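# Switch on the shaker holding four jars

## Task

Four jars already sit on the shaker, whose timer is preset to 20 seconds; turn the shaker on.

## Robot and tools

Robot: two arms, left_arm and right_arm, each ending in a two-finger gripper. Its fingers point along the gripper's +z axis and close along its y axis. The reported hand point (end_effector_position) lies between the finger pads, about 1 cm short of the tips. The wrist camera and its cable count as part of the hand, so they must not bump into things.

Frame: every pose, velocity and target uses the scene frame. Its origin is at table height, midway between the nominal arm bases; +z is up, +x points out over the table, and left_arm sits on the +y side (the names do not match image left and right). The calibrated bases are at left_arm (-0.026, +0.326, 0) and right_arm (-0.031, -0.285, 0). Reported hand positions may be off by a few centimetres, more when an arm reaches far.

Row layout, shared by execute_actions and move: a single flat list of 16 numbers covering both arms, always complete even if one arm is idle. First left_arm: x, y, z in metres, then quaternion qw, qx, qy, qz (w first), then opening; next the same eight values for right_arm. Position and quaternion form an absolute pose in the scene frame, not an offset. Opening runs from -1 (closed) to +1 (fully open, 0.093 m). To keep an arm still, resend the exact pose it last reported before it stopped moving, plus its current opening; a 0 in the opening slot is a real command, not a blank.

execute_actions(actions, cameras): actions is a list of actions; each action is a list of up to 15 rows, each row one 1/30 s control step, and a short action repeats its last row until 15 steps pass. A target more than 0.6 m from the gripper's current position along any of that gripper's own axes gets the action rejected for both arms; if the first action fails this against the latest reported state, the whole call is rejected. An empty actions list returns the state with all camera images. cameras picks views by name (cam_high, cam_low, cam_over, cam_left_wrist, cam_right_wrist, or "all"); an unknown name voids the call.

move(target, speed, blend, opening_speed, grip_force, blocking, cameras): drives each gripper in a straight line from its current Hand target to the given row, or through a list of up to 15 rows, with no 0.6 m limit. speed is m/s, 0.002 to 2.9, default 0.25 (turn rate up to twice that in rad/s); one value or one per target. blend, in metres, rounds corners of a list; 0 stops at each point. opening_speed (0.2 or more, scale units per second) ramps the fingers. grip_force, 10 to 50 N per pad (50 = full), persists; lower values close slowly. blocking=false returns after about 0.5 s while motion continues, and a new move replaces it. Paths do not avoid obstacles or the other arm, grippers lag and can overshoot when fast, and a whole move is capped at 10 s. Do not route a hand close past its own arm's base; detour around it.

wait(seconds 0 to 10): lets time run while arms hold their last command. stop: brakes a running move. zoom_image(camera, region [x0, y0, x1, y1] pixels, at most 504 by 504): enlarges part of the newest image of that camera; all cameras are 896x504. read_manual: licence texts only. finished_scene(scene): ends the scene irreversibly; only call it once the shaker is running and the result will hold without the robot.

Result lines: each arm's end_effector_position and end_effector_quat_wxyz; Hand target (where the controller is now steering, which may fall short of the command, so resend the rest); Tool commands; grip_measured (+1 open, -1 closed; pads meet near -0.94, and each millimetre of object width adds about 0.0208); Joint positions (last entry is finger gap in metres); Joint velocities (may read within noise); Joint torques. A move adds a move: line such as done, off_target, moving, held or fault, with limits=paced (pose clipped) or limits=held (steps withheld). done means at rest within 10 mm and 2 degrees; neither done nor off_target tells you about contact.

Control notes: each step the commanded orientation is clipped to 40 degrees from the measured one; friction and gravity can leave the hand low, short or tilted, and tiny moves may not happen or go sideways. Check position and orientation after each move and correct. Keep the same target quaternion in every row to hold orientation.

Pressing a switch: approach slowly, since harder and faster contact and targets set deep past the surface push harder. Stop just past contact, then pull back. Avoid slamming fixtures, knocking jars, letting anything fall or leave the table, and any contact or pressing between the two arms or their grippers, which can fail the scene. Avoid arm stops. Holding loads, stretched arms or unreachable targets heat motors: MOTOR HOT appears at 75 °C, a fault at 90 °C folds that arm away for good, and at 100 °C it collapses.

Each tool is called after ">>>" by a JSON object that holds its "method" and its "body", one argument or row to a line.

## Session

>>> {"method": "execute_actions", "body": {
  "actions": []
}}

>>> {"method": "zoom_image", "body": {
  "camera": "cam_over",
  "region": [340, 320, 640, 480]
}}

Scene clock: 0.00 s.
left_arm: end_effector_position=(+0.3453, +0.3994, +0.0708) grip_measured=+1.000 end_effector_quat_wxyz=(+0.509, -0.141, +0.837, +0.140) | right_arm: end_effector_position=(+0.3427, -0.3561, +0.0971) grip_measured=+1.000 end_effector_quat_wxyz=(+0.566, +0.144, +0.808, -0.081)
Joint positions: left_arm=[-0.008 1.543 0.405 0.646 -0.352 -0.08 0.093] | right_arm=[-0.075 1.479 0.355 0.763 0.207 0.111 0.093]
Joint velocities: within noise
Joint torques (N m): no reading
Heat: left arm: 37 °C; right arm: 33 °C.
Hand target: left_arm +0.3490, +0.3996, +0.0783; +0.519, -0.143, +0.831, +0.139 | right_arm +0.3449, -0.3563, +0.1019; +0.572, +0.144, +0.804, -0.081
Tool commands: left_gripper/opening=+1.0 right_gripper/opening=+1.0
camera_calibration:
cam_left_wrist: T_world_to_cam=[[0.393, -0.914985, -0.0913985, 0.235299], [-0.740312, -0.255876, -0.621664, 0.441275], [0.545426, 0.311977, -0.777934, -0.167671], [0, 0, 0, 1]] pos_world=[0.325661, 0.380516, 0.165394]
cam_right_wrist: T_world_to_cam=[[-0.274225, -0.961592, -0.0118578, -0.245942], [-0.683098, 0.203454, -0.701415, 0.414444], [0.676888, -0.184246, -0.712654, -0.143297], [0, 0, 0, 1]] pos_world=[0.312659, -0.347218, 0.18566]

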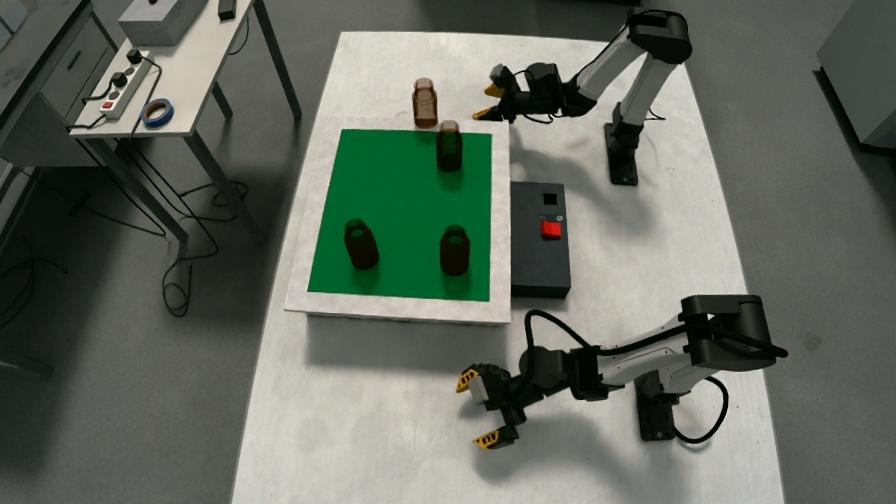

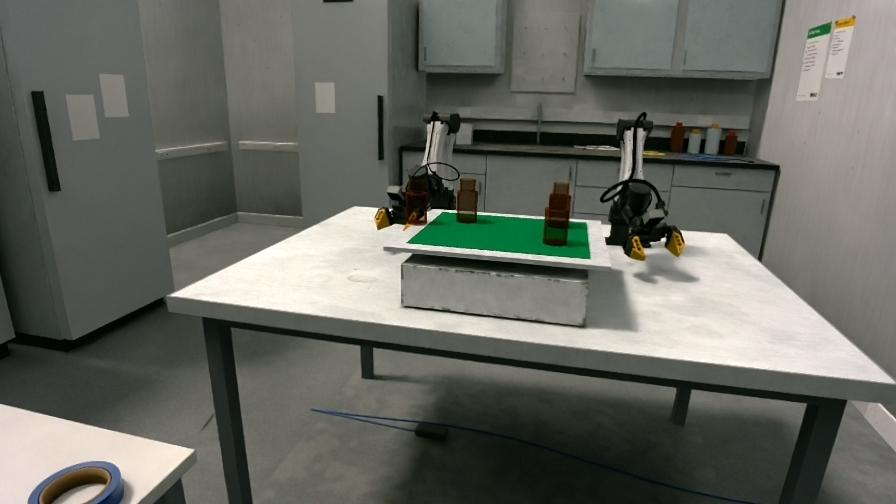

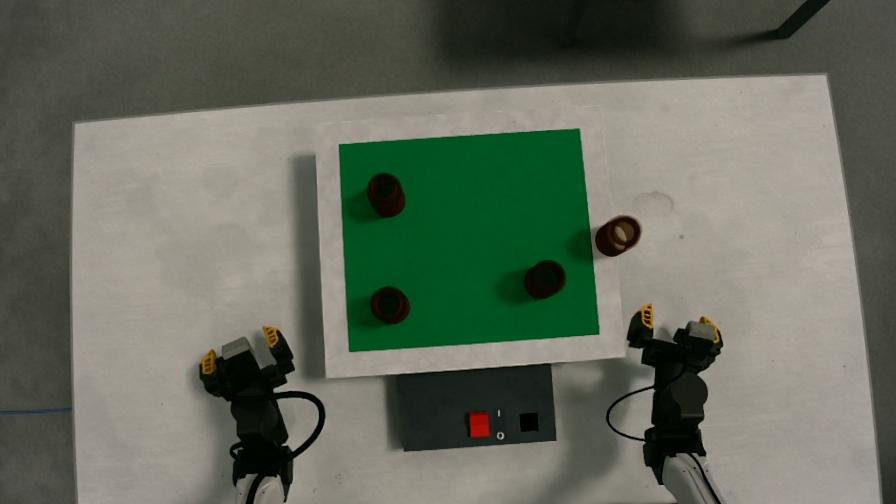

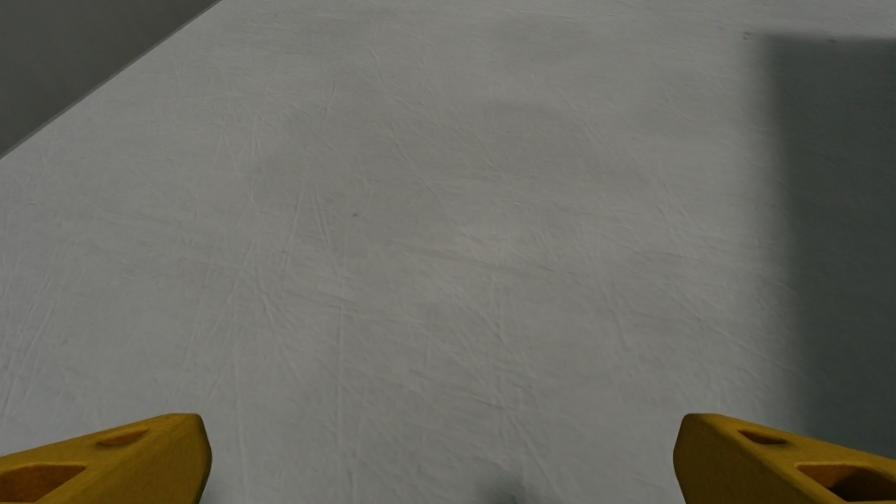

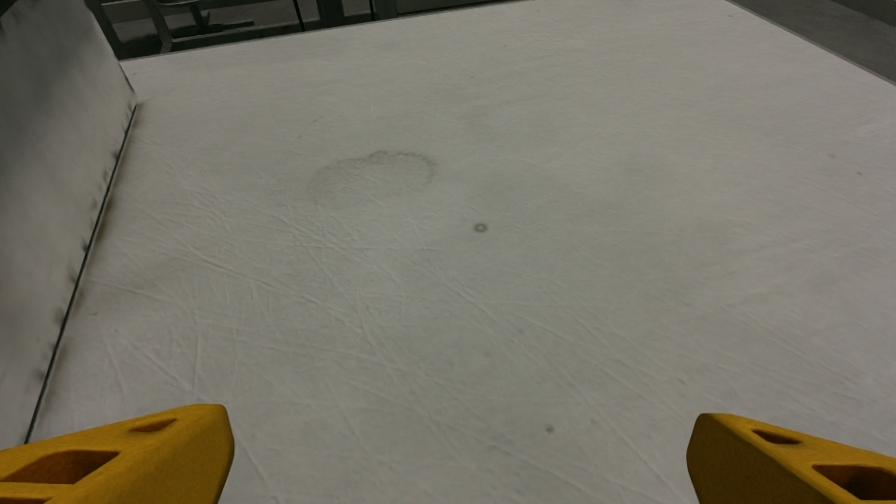

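Scaled by 1.680 from the camera's 896x504 image, which has a finer 1280x720 frame.

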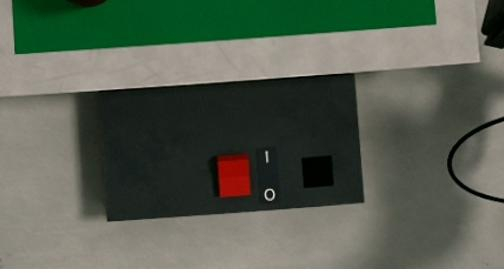

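>>> {"method": "zoom_image", "body": {
  "camera": "cam_over",
  "region": [480, 130, 700, 370]
}}

>>> {"method": "zoom_image", "body": {
  "camera": "cam_high",
  "region": [360, 60, 560, 200]
}}

>>> {"method": "zoom_image", "body": {
  "camera": "cam_low",
  "region": [360, 160, 620, 330]
}}

Scaled by 2.100 from the camera's 896x504 image, which has a finer 1280x720 frame.

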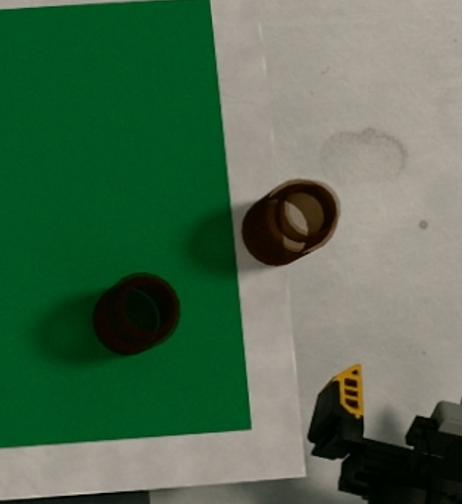

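Scaled by 2.520 from the camera's 896x504 image, which has a finer 1280x720 frame.

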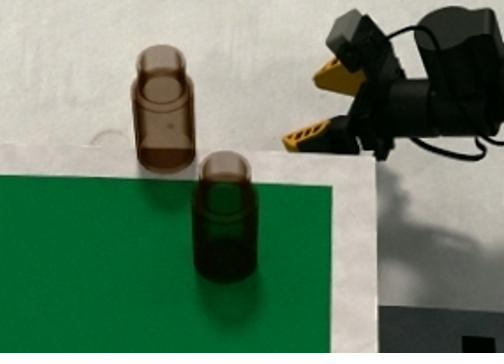

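Scaled by 1.938 from the camera's 896x504 image, which has a finer 1280x720 frame.

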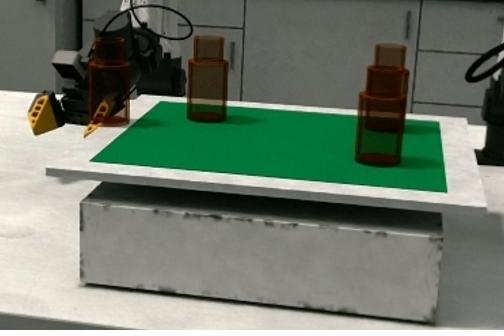

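>>> {"method": "move", "body": {
  "target": [
    [0.349,0.3996,0.0783,0.519,-0.143,0.831,0.139,1,0.34,-0.36,0.22,0.53,0,0.848,0,1],
    [0.349,0.3996,0.0783,0.519,-0.143,0.831,0.139,1,0.385,-0.295,0.27,0.4403,-0.2667,0.8459,0.1388,1]
  ],
  "blend": [0.05,0],
  "cameras": ["cam_right_wrist","cam_high","cam_over"]
}}

Scene clock: 70.83 s.
left_arm: end_effector_position=(+0.3453, +0.3994, +0.0708) grip_measured=+1.000 end_effector_quat_wxyz=(+0.509, -0.141, +0.837, +0.140) | right_arm: end_effector_position=(+0.3824, -0.2996, +0.2638) grip_measured=+1.000 end_effector_quat_wxyz=(+0.438, -0.256, +0.852, +0.134)
Joint positions: left_arm=[-0.008 1.543 0.405 0.646 -0.352 -0.08 0.093] | right_arm=[-0.273 1.552 1.469 -0.762 -0.68 -0.611 0.093]
Joint torques (N m): left_arm=[0.13 -5.74 4.75 2.38 -0.17 -0.07] | right_arm=[1.24 -5.37 11.52 1.22 -0.62 -0.21]
Heat: left arm: 47 °C; right arm: 40 °C.
Hand target: left_arm +0.3489, +0.3996, +0.0783; +0.519, -0.143, +0.831, +0.139 | right_arm +0.3848, -0.2950, +0.2699; +0.441, -0.266, +0.846, +0.139
Off the commanded pose: left_arm 0.008 m, 1 deg | right_arm 0.008 m, 2 deg.
move: done
camera_calibration:
cam_right_wrist: T_world_to_cam=[[0.598273, -0.801291, 0.00106049, -0.467746], [-0.699279, -0.522752, -0.487585, 0.279145], [0.391252, 0.290967, -0.873075, 0.25304], [0, 0, 0, 1]] pos_world=[0.376037, -0.302504, 0.357526]
Images, in order (width x height): cam_high 896x504, cam_over 896x504, cam_right_wrist 896x504.

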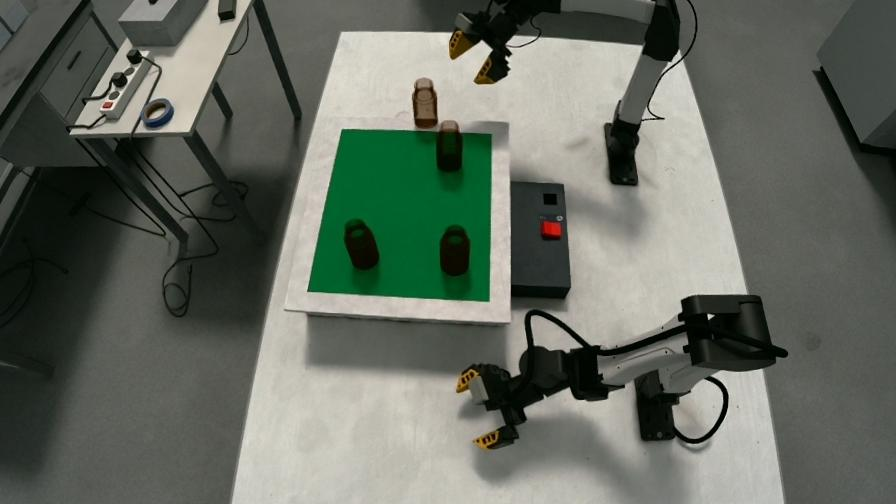

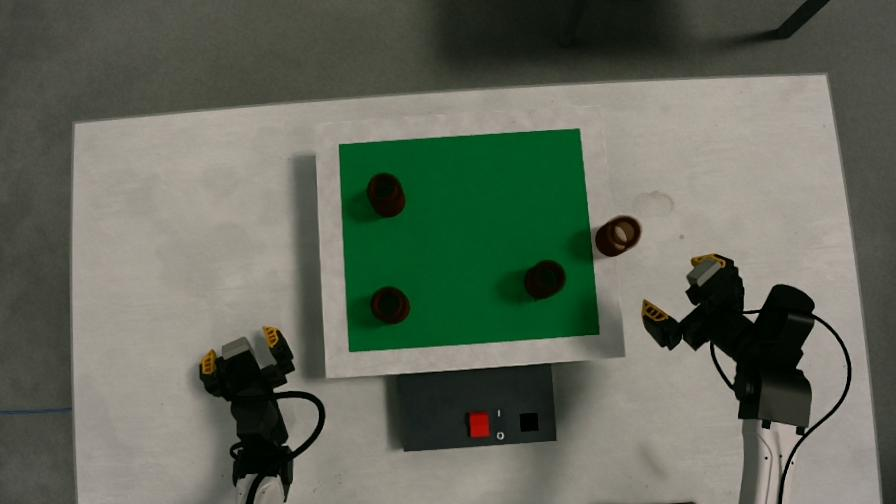

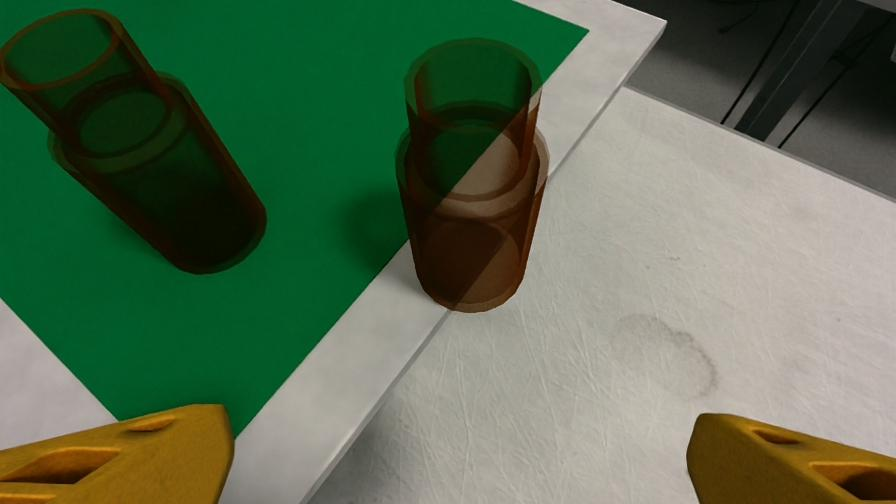

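>>> {"method": "move", "body": {
  "target": [0.349,0.3996,0.0783,0.519,-0.143,0.831,0.139,1,0.475,-0.238,0.210,0.4403,-0.2667,0.8459,0.1388,1],
  "speed": 0.12,
  "cameras": ["cam_right_wrist","cam_over","cam_low"]
}}

Scene clock: 88.07 s.
left_arm: end_effector_position=(+0.3453, +0.3994, +0.0708) grip_measured=+1.000 end_effector_quat_wxyz=(+0.509, -0.141, +0.837, +0.140) | right_arm: end_effector_position=(+0.4646, -0.2381, +0.2014) grip_measured=+1.000 end_effector_quat_wxyz=(+0.427, -0.268, +0.851, +0.147)
Joint positions: left_arm=[-0.008 1.543 0.405 0.646 -0.352 -0.08 0.093] | right_arm=[-0.066 1.815 1.508 -0.47 -0.564 -0.456 0.093]
Joint torques (N m): left_arm=[0.27 -5.6 4.64 2.4 -0.11 -0.09] | right_arm=[0.9 -7.75 11.7 1.64 -0.23 0.04]
Heat: left arm: 48 °C; right arm: 41 °C.
Hand target: left_arm +0.3489, +0.3996, +0.0783; +0.519, -0.143, +0.831, +0.139 | right_arm +0.4744, -0.2381, +0.2101; +0.441, -0.267, +0.846, +0.139
Off the commanded pose: left_arm 0.008 m, 1 deg | right_arm 0.013 m, 2 deg.
move: off_target (right_arm)
camera_calibration:
cam_right_wrist: T_world_to_cam=[[0.626266, -0.779406, -0.0178452, -0.471523], [-0.690546, -0.54395, -0.476723, 0.327144], [0.361854, 0.310878, -0.878872, 0.168108], [0, 0, 0, 1]] pos_world=[0.460376, -0.241819, 0.295288]
Images, in order (width x height): cam_low 896x504, cam_over 896x504, cam_right_wrist 896x504.

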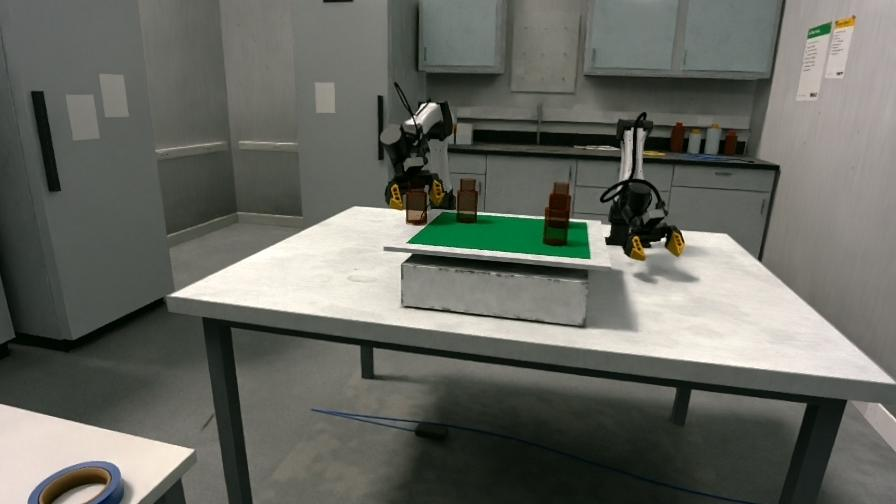

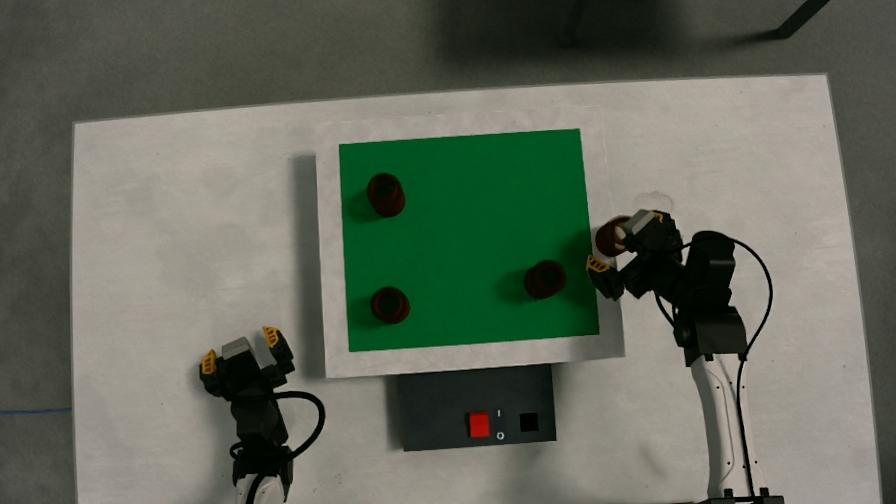

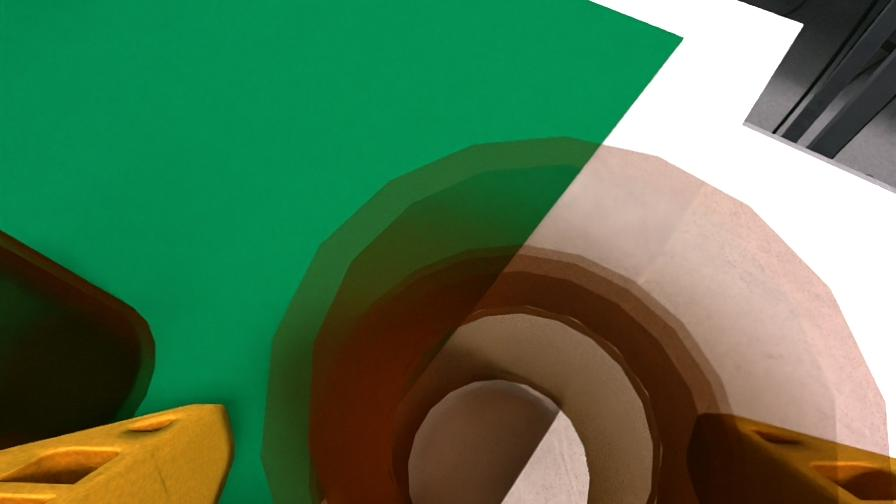

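>>> {"method": "move", "body": {
  "target": [0.349,0.3996,0.0783,0.519,-0.143,0.831,0.139,1,0.482,-0.25,0.206,0.4403,-0.2667,0.8459,0.1388,1],
  "speed": 0.08,
  "cameras": ["cam_right_wrist","cam_over"]
}}

>>> {"method": "zoom_image", "body": {
  "camera": "cam_over",
  "region": [540, 170, 700, 320]
}}

Scene clock: 99.63 s.
left_arm: end_effector_position=(+0.3453, +0.3994, +0.0708) grip_measured=+1.000 end_effector_quat_wxyz=(+0.509, -0.141, +0.837, +0.140) | right_arm: end_effector_position=(+0.4734, -0.2470, +0.1981) grip_measured=+1.000 end_effector_quat_wxyz=(+0.427, -0.261, +0.854, +0.144)
Joint positions: left_arm=[-0.008 1.543 0.405 0.646 -0.352 -0.08 0.093] | right_arm=[-0.082 1.848 1.539 -0.469 -0.564 -0.456 0.093]
Joint torques (N m): left_arm=[0.16 -5.65 4.55 2.37 -0.13 -0.08] | right_arm=[-0.23 -7.82 11.75 1.57 -0.46 -0.2]
Heat: left arm: 49 °C; right arm: 43 °C.
Hand target: left_arm +0.3489, +0.3996, +0.0783; +0.519, -0.143, +0.831, +0.139 | right_arm +0.4815, -0.2501, +0.2059; +0.440, -0.267, +0.846, +0.139
Off the commanded pose: left_arm 0.008 m, 1 deg | right_arm 0.012 m, 2 deg.
move: off_target (right_arm)
camera_calibration:
cam_right_wrist: T_world_to_cam=[[0.613379, -0.789553, -0.0192893, -0.480108], [-0.700463, -0.53256, -0.475112, 0.334032], [0.364853, 0.304935, -0.879714, 0.161918], [0, 0, 0, 1]] pos_world=[0.469389, -0.250553, 0.291883]
Images, in order (width x height): cam_over 896x504, cam_right_wrist 896x504.

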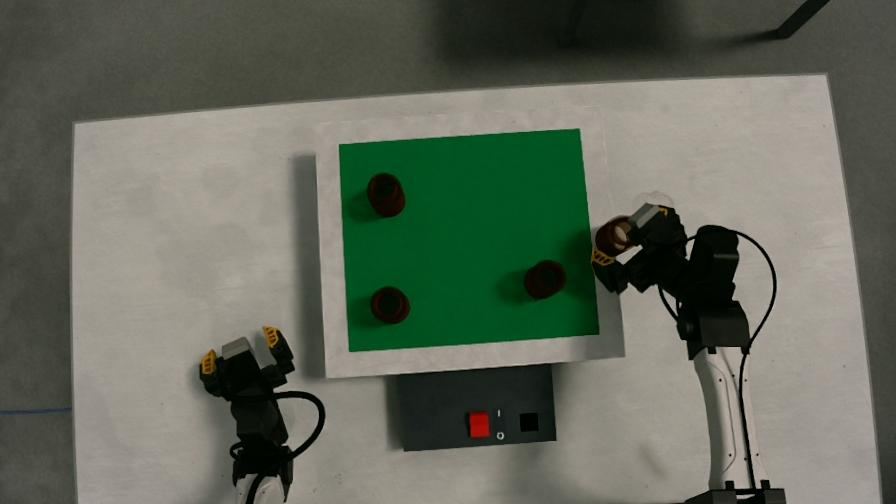

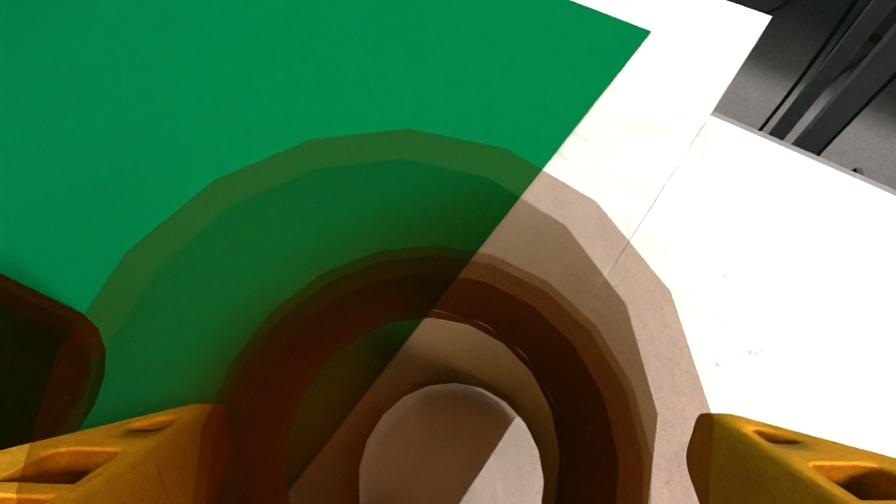

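Scaled by 3.150 from the camera's 896x504 image, which has a finer 1280x720 frame.

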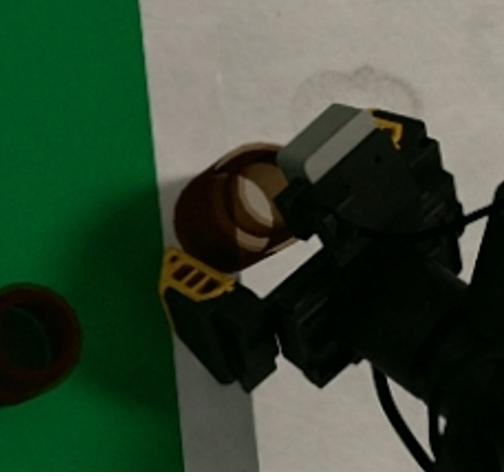

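>>> {"method": "move", "body": {
  "target": [0.349,0.3996,0.0783,0.519,-0.143,0.831,0.139,1,0.482,-0.25,0.206,0.4403,-0.2667,0.8459,0.1388,-0.25],
  "speed": 0.08,
  "grip_force": 25,
  "cameras": ["cam_right_wrist","cam_over"]
}}

Scene clock: 108.23 s.
left_arm: end_effector_position=(+0.3453, +0.3994, +0.0708) grip_measured=+1.000 end_effector_quat_wxyz=(+0.509, -0.141, +0.837, +0.140) | right_arm: end_effector_position=(+0.4732, -0.2460, +0.1987) grip_measured=+0.151 end_effector_quat_wxyz=(+0.428, -0.262, +0.852, +0.147)
Joint positions: left_arm=[-0.008 1.543 0.405 0.646 -0.352 -0.08 0.093] | right_arm=[-0.082 1.848 1.54 -0.469 -0.57 -0.457 0.052]
Joint torques (N m): left_arm=[0.23 -5.76 4.7 2.39 -0.1 -0.05] | right_arm=[-0.23 -7.84 11.78 1.59 -0.38 -0.2]
Heat: left arm: 49 °C; right arm: 42 °C.
Hand target: left_arm +0.3489, +0.3996, +0.0783; +0.519, -0.143, +0.831, +0.139 | right_arm +0.4816, -0.2500, +0.2061; +0.441, -0.267, +0.846, +0.139
Off the commanded pose: left_arm 0.008 m, 1 deg | right_arm 0.012 m, 2 deg.
grip_force (N): 25, 25
move: off_target (right_arm)
camera_calibration:
cam_right_wrist: T_world_to_cam=[[0.617556, -0.786238, -0.021337, -0.479973], [-0.697008, -0.534497, -0.47801, 0.333055], [0.364425, 0.31007, -0.878095, 0.163453], [0, 0, 0, 1]] pos_world=[0.468986, -0.250037, 0.29249]
Images, in order (width x height): cam_over 896x504, cam_right_wrist 896x504.

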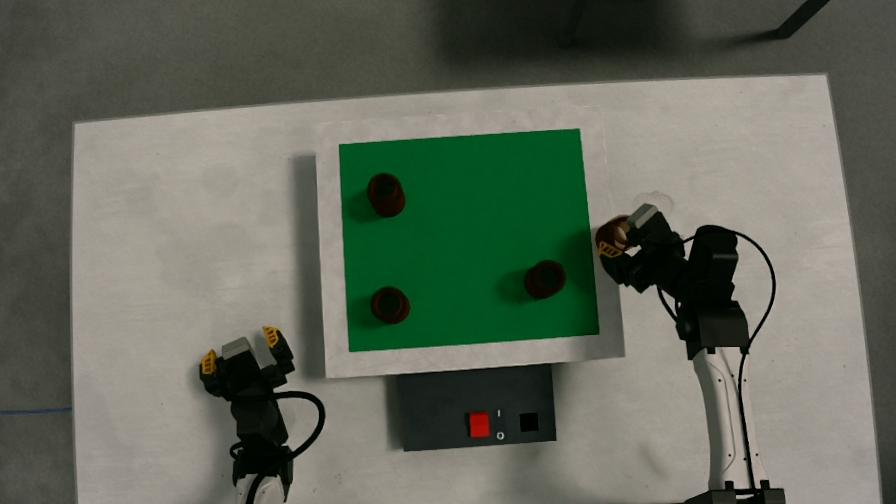

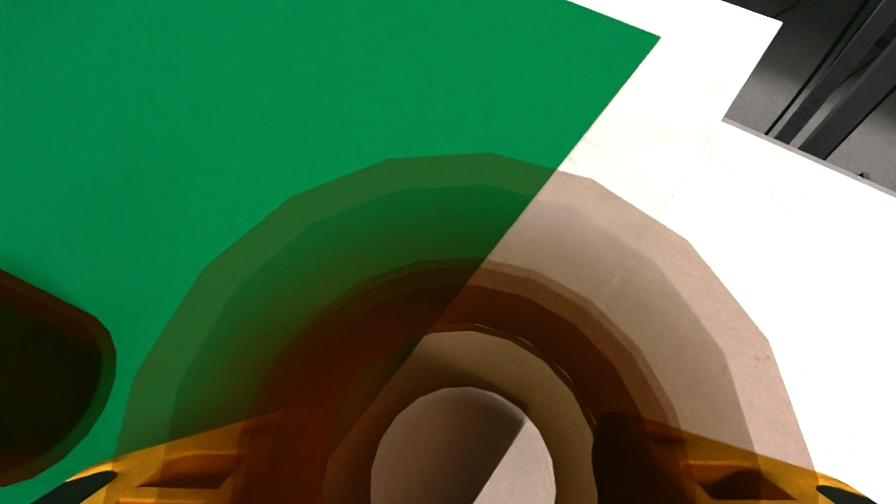

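>>> {"method": "move", "body": {
  "target": [
    [0.349,0.3996,0.0783,0.519,-0.143,0.831,0.139,1,0.482,-0.248,0.24,0.4403,-0.2667,0.8459,0.1388,-0.25],
    [0.349,0.3996,0.0783,0.519,-0.143,0.831,0.139,1,0.523,-0.164,0.24,0.4403,-0.2667,0.8459,0.1388,-0.25]
  ],
  "speed": 0.1,
  "blend": [0.01,0],
  "cameras": ["cam_right_wrist","cam_over","cam_high","cam_low"]
}}

>>> {"method": "zoom_image", "body": {
  "camera": "cam_low",
  "region": [360, 120, 620, 290]
}}

Scene clock: 116.87 s.
left_arm: end_effector_position=(+0.3453, +0.3994, +0.0708) grip_measured=+1.000 end_effector_quat_wxyz=(+0.509, -0.141, +0.837, +0.140) | right_arm: end_effector_position=(+0.5150, -0.1651, +0.2263) grip_measured=+0.142 end_effector_quat_wxyz=(+0.424, -0.269, +0.853, +0.142)
Joint positions: left_arm=[-0.008 1.543 0.405 0.646 -0.352 -0.08 0.093] | right_arm=[0.114 2.01 1.863 -0.57 -0.423 -0.326 0.052]
Joint torques (N m): left_arm=[0.09 -5.81 4.62 2.36 -0.13 -0.04] | right_arm=[0.7 -9.69 12.85 1.68 -0.21 0.05]
Heat: left arm: 50 °C; right arm: 43 °C.
Hand target: left_arm +0.3489, +0.3996, +0.0783; +0.519, -0.143, +0.831, +0.139 | right_arm +0.5222, -0.1641, +0.2400; +0.441, -0.267, +0.846, +0.139
Off the commanded pose: left_arm 0.008 m, 1 deg | right_arm 0.016 m, 2 deg.
grip_force (N): 25, 25
move: off_target (right_arm)
camera_calibration:
cam_right_wrist: T_world_to_cam=[[0.625067, -0.7805, -0.0105327, -0.447002], [-0.692767, -0.548487, -0.468227, 0.411966], [0.359674, 0.29997, -0.883546, 0.149381], [0, 0, 0, 1]] pos_world=[0.511074, -0.167738, 0.32017]
Images, in order (width x height): cam_high 896x504, cam_low 896x504, cam_over 896x504, cam_right_wrist 896x504.

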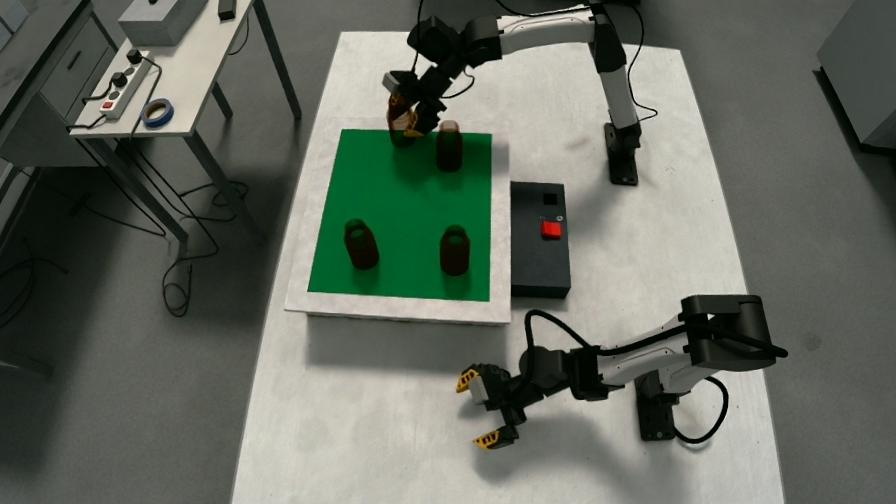

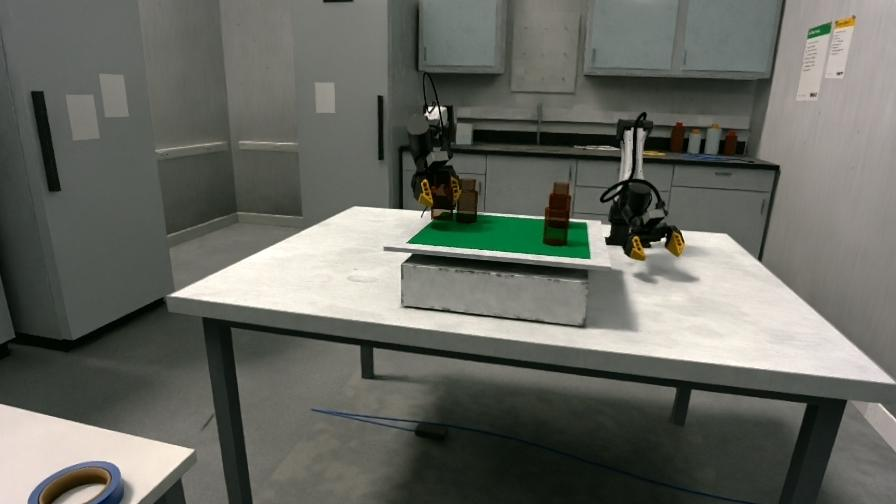

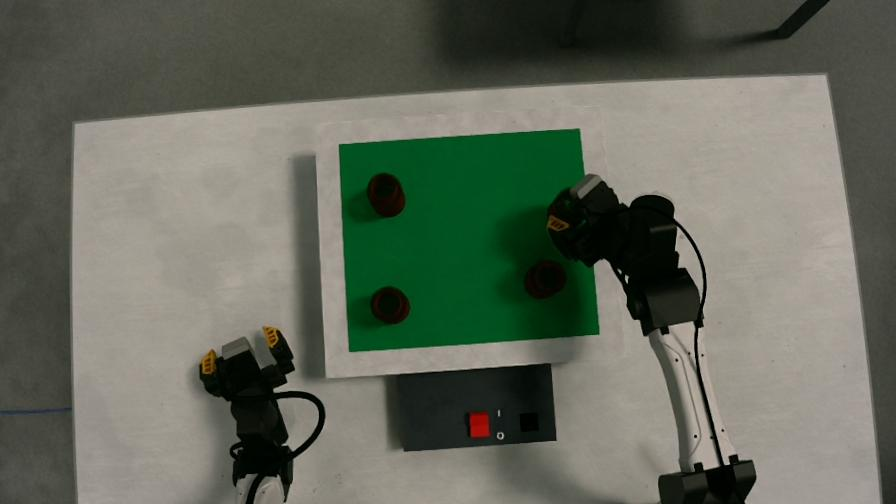

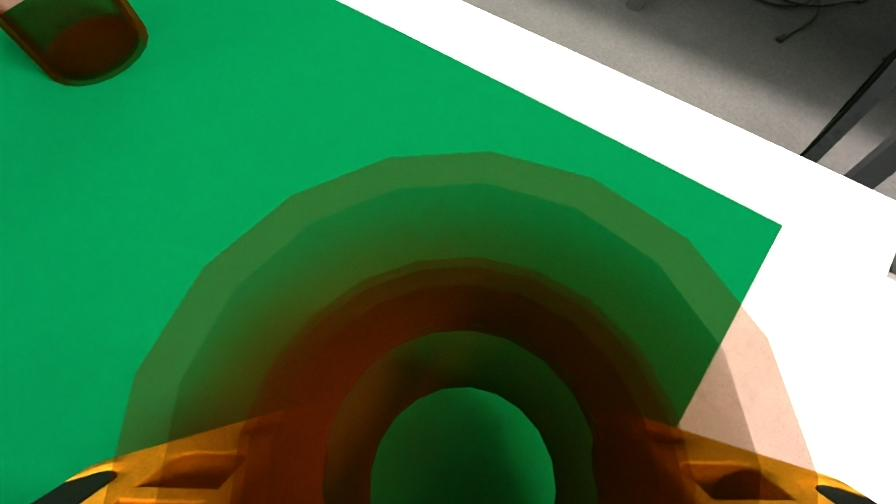

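Scaled by 1.938 from the camera's 896x504 image, which has a finer 1280x720 frame.

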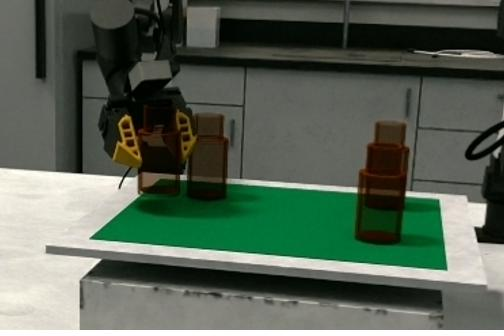

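>>> {"method": "move", "body": {
  "target": [
    [0.349,0.3996,0.0783,0.519,-0.143,0.831,0.139,1,0.523,-0.164,0.216,0.4403,-0.2667,0.8459,0.1388,-0.25],
    [0.349,0.3996,0.0783,0.519,-0.143,0.831,0.139,1,0.523,-0.164,0.208,0.4403,-0.2667,0.8459,0.1388,-0.25]
  ],
  "speed": [0.06,0.02],
  "blend": [0.003,0],
  "cameras": ["cam_right_wrist","cam_high","cam_low"]
}}

>>> {"method": "zoom_image", "body": {
  "camera": "cam_low",
  "region": [360, 120, 620, 290]
}}

Scene clock: 129.00 s.
left_arm: end_effector_position=(+0.3453, +0.3994, +0.0708) grip_measured=+1.000 end_effector_quat_wxyz=(+0.509, -0.141, +0.837, +0.140) | right_arm: end_effector_position=(+0.5169, -0.1651, +0.2056) grip_measured=+0.142 end_effector_quat_wxyz=(+0.426, -0.269, +0.852, +0.142)
Joint positions: left_arm=[-0.008 1.543 0.405 0.646 -0.352 -0.08 0.093] | right_arm=[0.114 2.01 1.778 -0.48 -0.422 -0.326 0.052]
Joint torques (N m): left_arm=[0.02 -5.65 4.68 2.37 -0.1 -0.07] | right_arm=[0.69 -10.11 8.29 1.95 -0.23 0.05]
Heat: left arm: 50 °C; right arm: 46 °C.
Hand target: left_arm +0.3489, +0.3996, +0.0783; +0.519, -0.143, +0.831, +0.139 | right_arm +0.5227, -0.1640, +0.2082; +0.440, -0.267, +0.846, +0.139
Off the commanded pose: left_arm 0.008 m, 1 deg | right_arm 0.007 m, 2 deg.
grip_force (N): 25, 25
move: done
camera_calibration:
cam_right_wrist: T_world_to_cam=[[0.624496, -0.780991, -0.00758206, -0.448696], [-0.690908, -0.547885, -0.471666, 0.403485], [0.364213, 0.299792, -0.881745, 0.12767], [0, 0, 0, 1]] pos_world=[0.512481, -0.167639, 0.299481]
Images, in order (width x height): cam_high 896x504, cam_low 896x504, cam_right_wrist 896x504.

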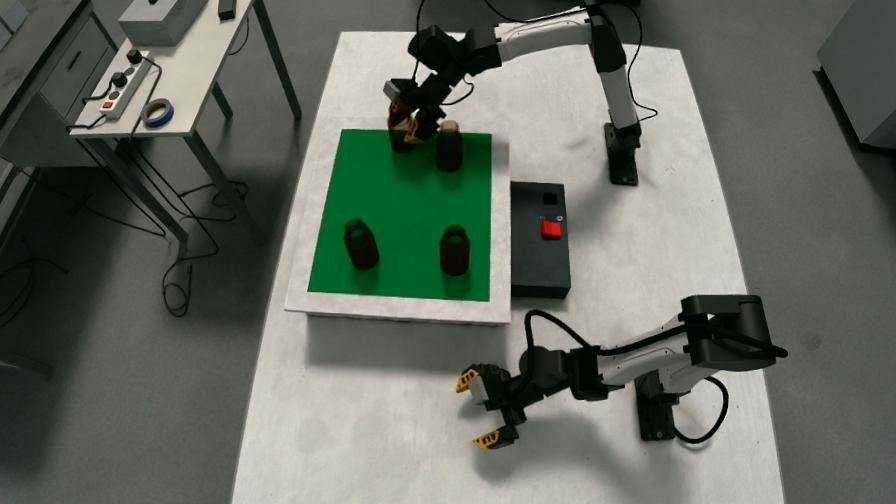

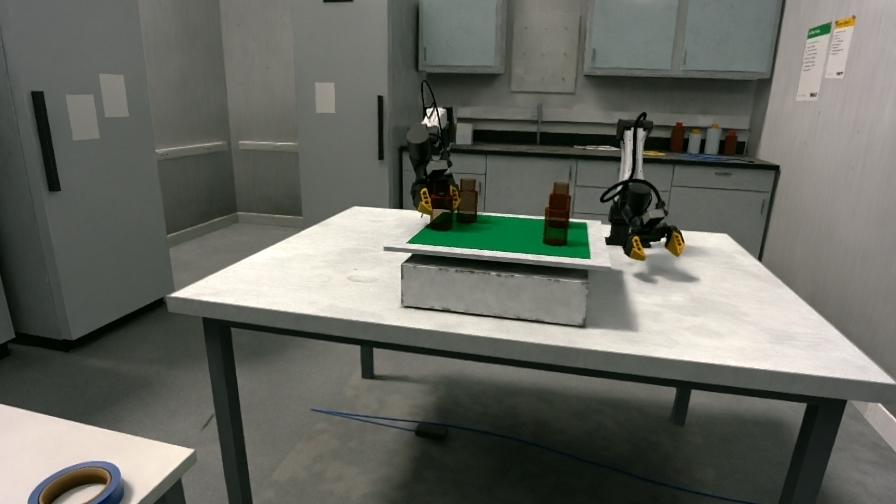

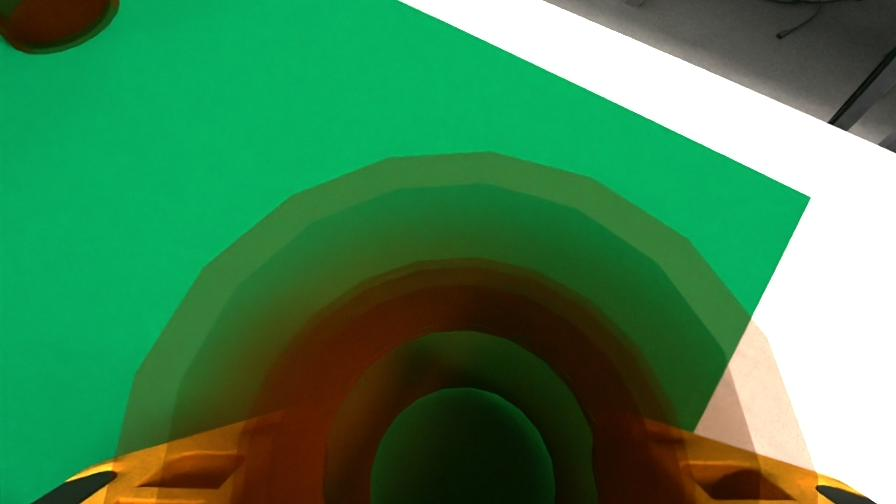

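Scaled by 1.938 from the camera's 896x504 image, which has a finer 1280x720 frame.

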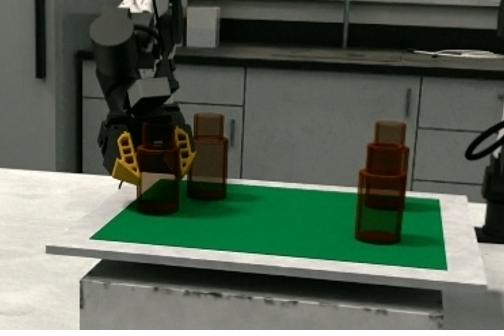

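>>> {"method": "move", "body": {
  "target": [0.349,0.3996,0.0783,0.519,-0.143,0.831,0.139,1,0.523,-0.164,0.199,0.4403,-0.2667,0.8459,0.1388,-0.25],
  "speed": 0.02,
  "cameras": ["cam_right_wrist","cam_low"]
}}

>>> {"method": "zoom_image", "body": {
  "camera": "cam_low",
  "region": [390, 160, 520, 250]
}}

Scene clock: 135.33 s.
left_arm: end_effector_position=(+0.3453, +0.3994, +0.0708) grip_measured=+1.000 end_effector_quat_wxyz=(+0.509, -0.141, +0.837, +0.140) | right_arm: end_effector_position=(+0.5182, -0.1649, +0.2014) grip_measured=+0.142 end_effector_quat_wxyz=(+0.430, -0.269, +0.850, +0.142)
Joint positions: left_arm=[-0.008 1.543 0.405 0.646 -0.352 -0.08 0.093] | right_arm=[0.114 2.01 1.755 -0.448 -0.423 -0.323 0.052]
Joint torques (N m): left_arm=[0.08 -5.6 4.67 2.35 -0.12 -0.04] | right_arm=[0.65 -10 7.23 2 -0.2 0.02]
Heat: left arm: 51 °C; right arm: 45 °C.
Hand target: left_arm +0.3489, +0.3996, +0.0783; +0.519, -0.143, +0.831, +0.139 | right_arm +0.5228, -0.1640, +0.1991; +0.440, -0.267, +0.846, +0.139
Off the commanded pose: left_arm 0.008 m, 1 deg | right_arm 0.005 m, 1 deg.
grip_force (N): 25, 25
move: done
camera_calibration:
cam_right_wrist: T_world_to_cam=[[0.623345, -0.781929, -0.00526271, -0.44944], [-0.688102, -0.545326, -0.478682, 0.402895], [0.371425, 0.302005, -0.877973, 0.11926], [0, 0, 0, 1]] pos_world=[0.513093, -0.167738, 0.2952]
Images, in order (width x height): cam_low 896x504, cam_right_wrist 896x504.

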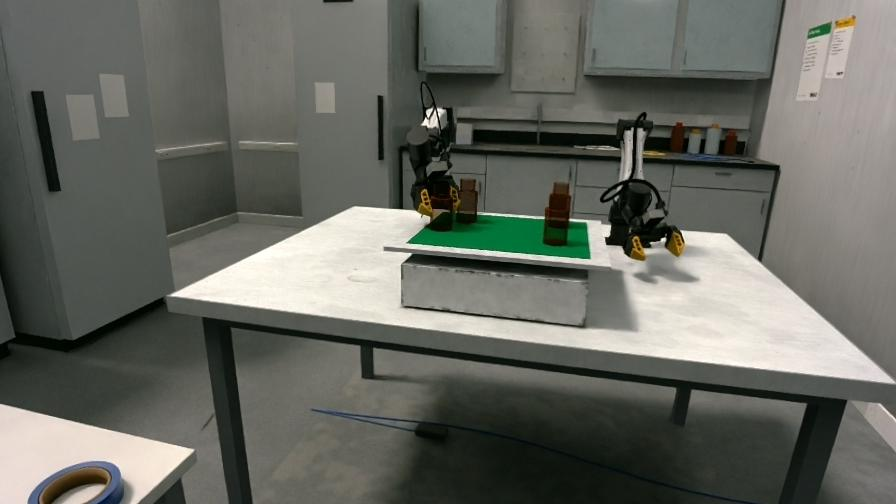

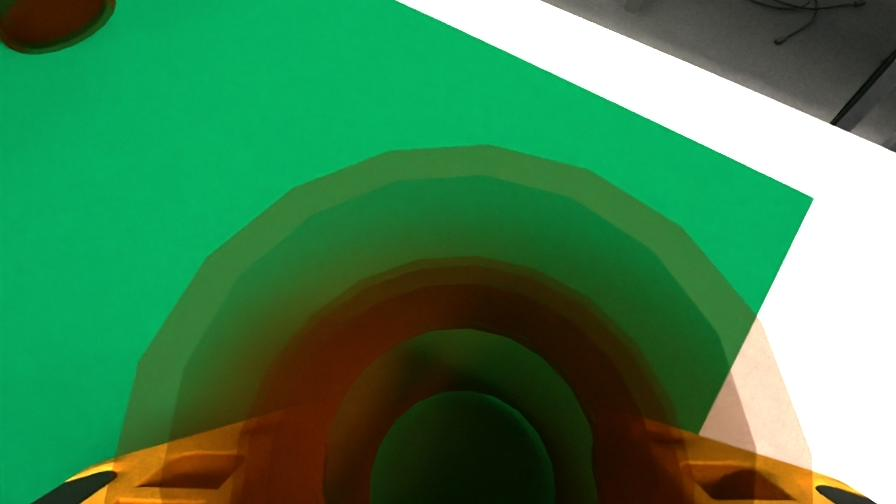

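Scaled by 3.877 from the camera's 896x504 image, which has a finer 1280x720 frame.

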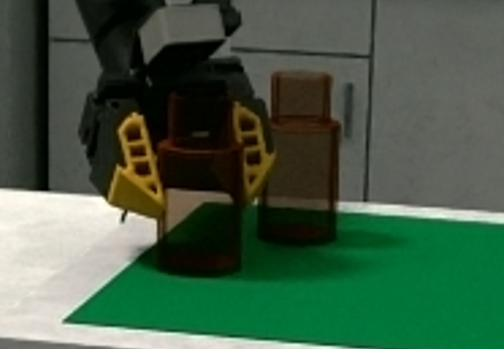

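>>> {"method": "move", "body": {
  "target": [
    [0.349,0.3996,0.0783,0.519,-0.143,0.831,0.139,1,0.522,-0.164,0.195,0.4403,-0.2667,0.8459,0.1388,-0.25],
    [0.349,0.3996,0.0783,0.519,-0.143,0.831,0.139,1,0.522,-0.164,0.195,0.4403,-0.2667,0.8459,0.1388,0.8]
  ],
  "speed": 0.02,
  "opening_speed": 0.5,
  "cameras": ["cam_right_wrist","cam_low","cam_over"]
}}

>>> {"method": "zoom_image", "body": {
  "camera": "cam_low",
  "region": [390, 160, 520, 250]
}}

Scene clock: 145.73 s.
left_arm: end_effector_position=(+0.3453, +0.3994, +0.0708) grip_measured=+1.000 end_effector_quat_wxyz=(+0.509, -0.141, +0.837, +0.140) | right_arm: end_effector_position=(+0.5205, -0.1644, +0.1990) grip_measured=+0.798 end_effector_quat_wxyz=(+0.439, -0.269, +0.846, +0.141)
Joint positions: left_arm=[-0.008 1.543 0.405 0.646 -0.352 -0.08 0.093] | right_arm=[0.114 2.009 1.728 -0.402 -0.425 -0.321 0.083]
Joint torques (N m): left_arm=[0.25 -5.61 4.78 2.41 -0.11 -0.06] | right_arm=[0.7 -10.14 7.68 1.79 -0.16 -0.01]
Heat: left arm: 51 °C; right arm: 44 °C.
Hand target: left_arm +0.3489, +0.3996, +0.0783; +0.519, -0.143, +0.831, +0.139 | right_arm +0.5219, -0.1640, +0.1951; +0.440, -0.267, +0.846, +0.139
Off the commanded pose: left_arm 0.008 m, 1 deg | right_arm 0.004 m, 0 deg.
grip_force (N): 25, 25
move: done
camera_calibration:
cam_right_wrist: T_world_to_cam=[[0.623674, -0.781677, 0.00350965, -0.452469], [-0.678405, -0.543496, -0.494347, 0.401996], [0.388327, 0.30593, -0.869257, 0.106333], [0, 0, 0, 1]] pos_world=[0.513617, -0.167732, 0.292745]
Images, in order (width x height): cam_low 896x504, cam_over 896x504, cam_right_wrist 896x504.

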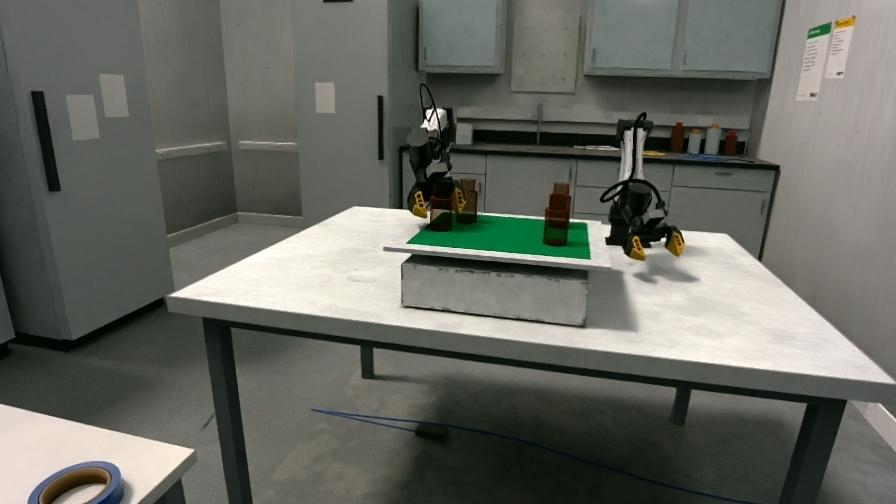

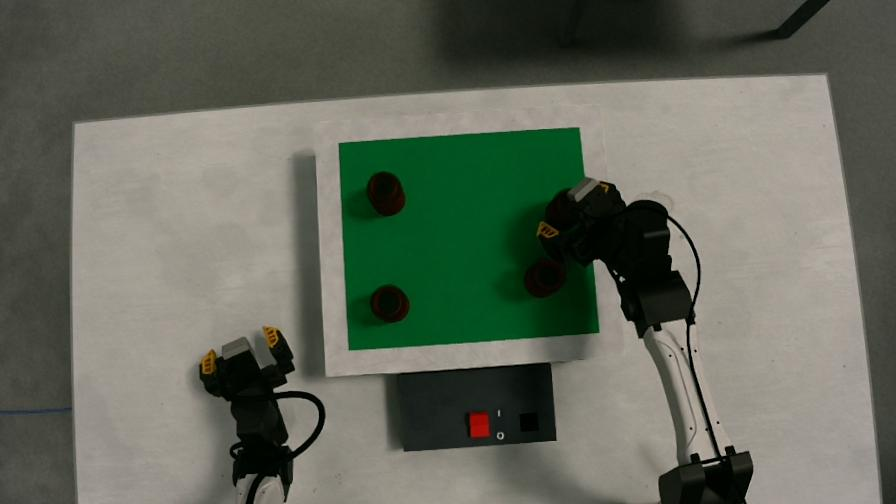

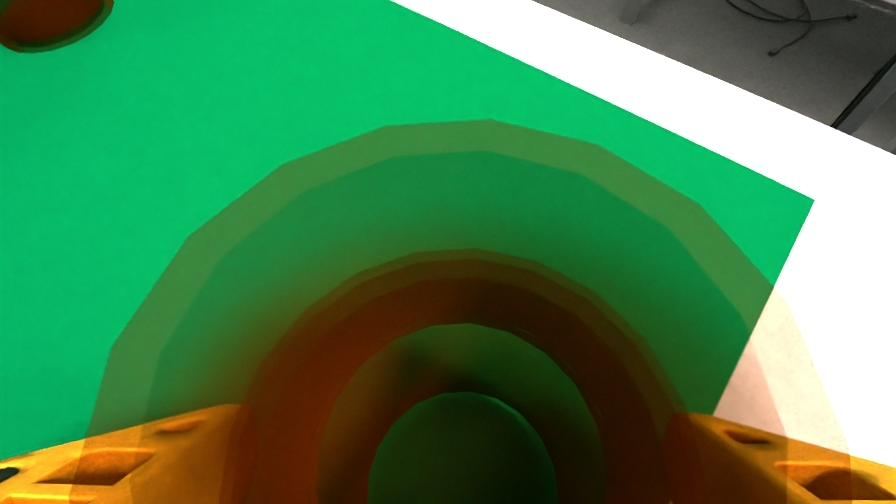

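Scaled by 3.877 from the camera's 896x504 image, which has a finer 1280x720 frame.

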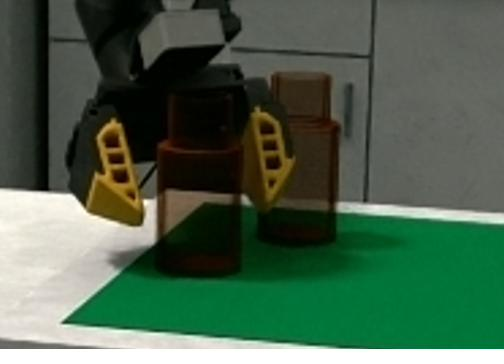

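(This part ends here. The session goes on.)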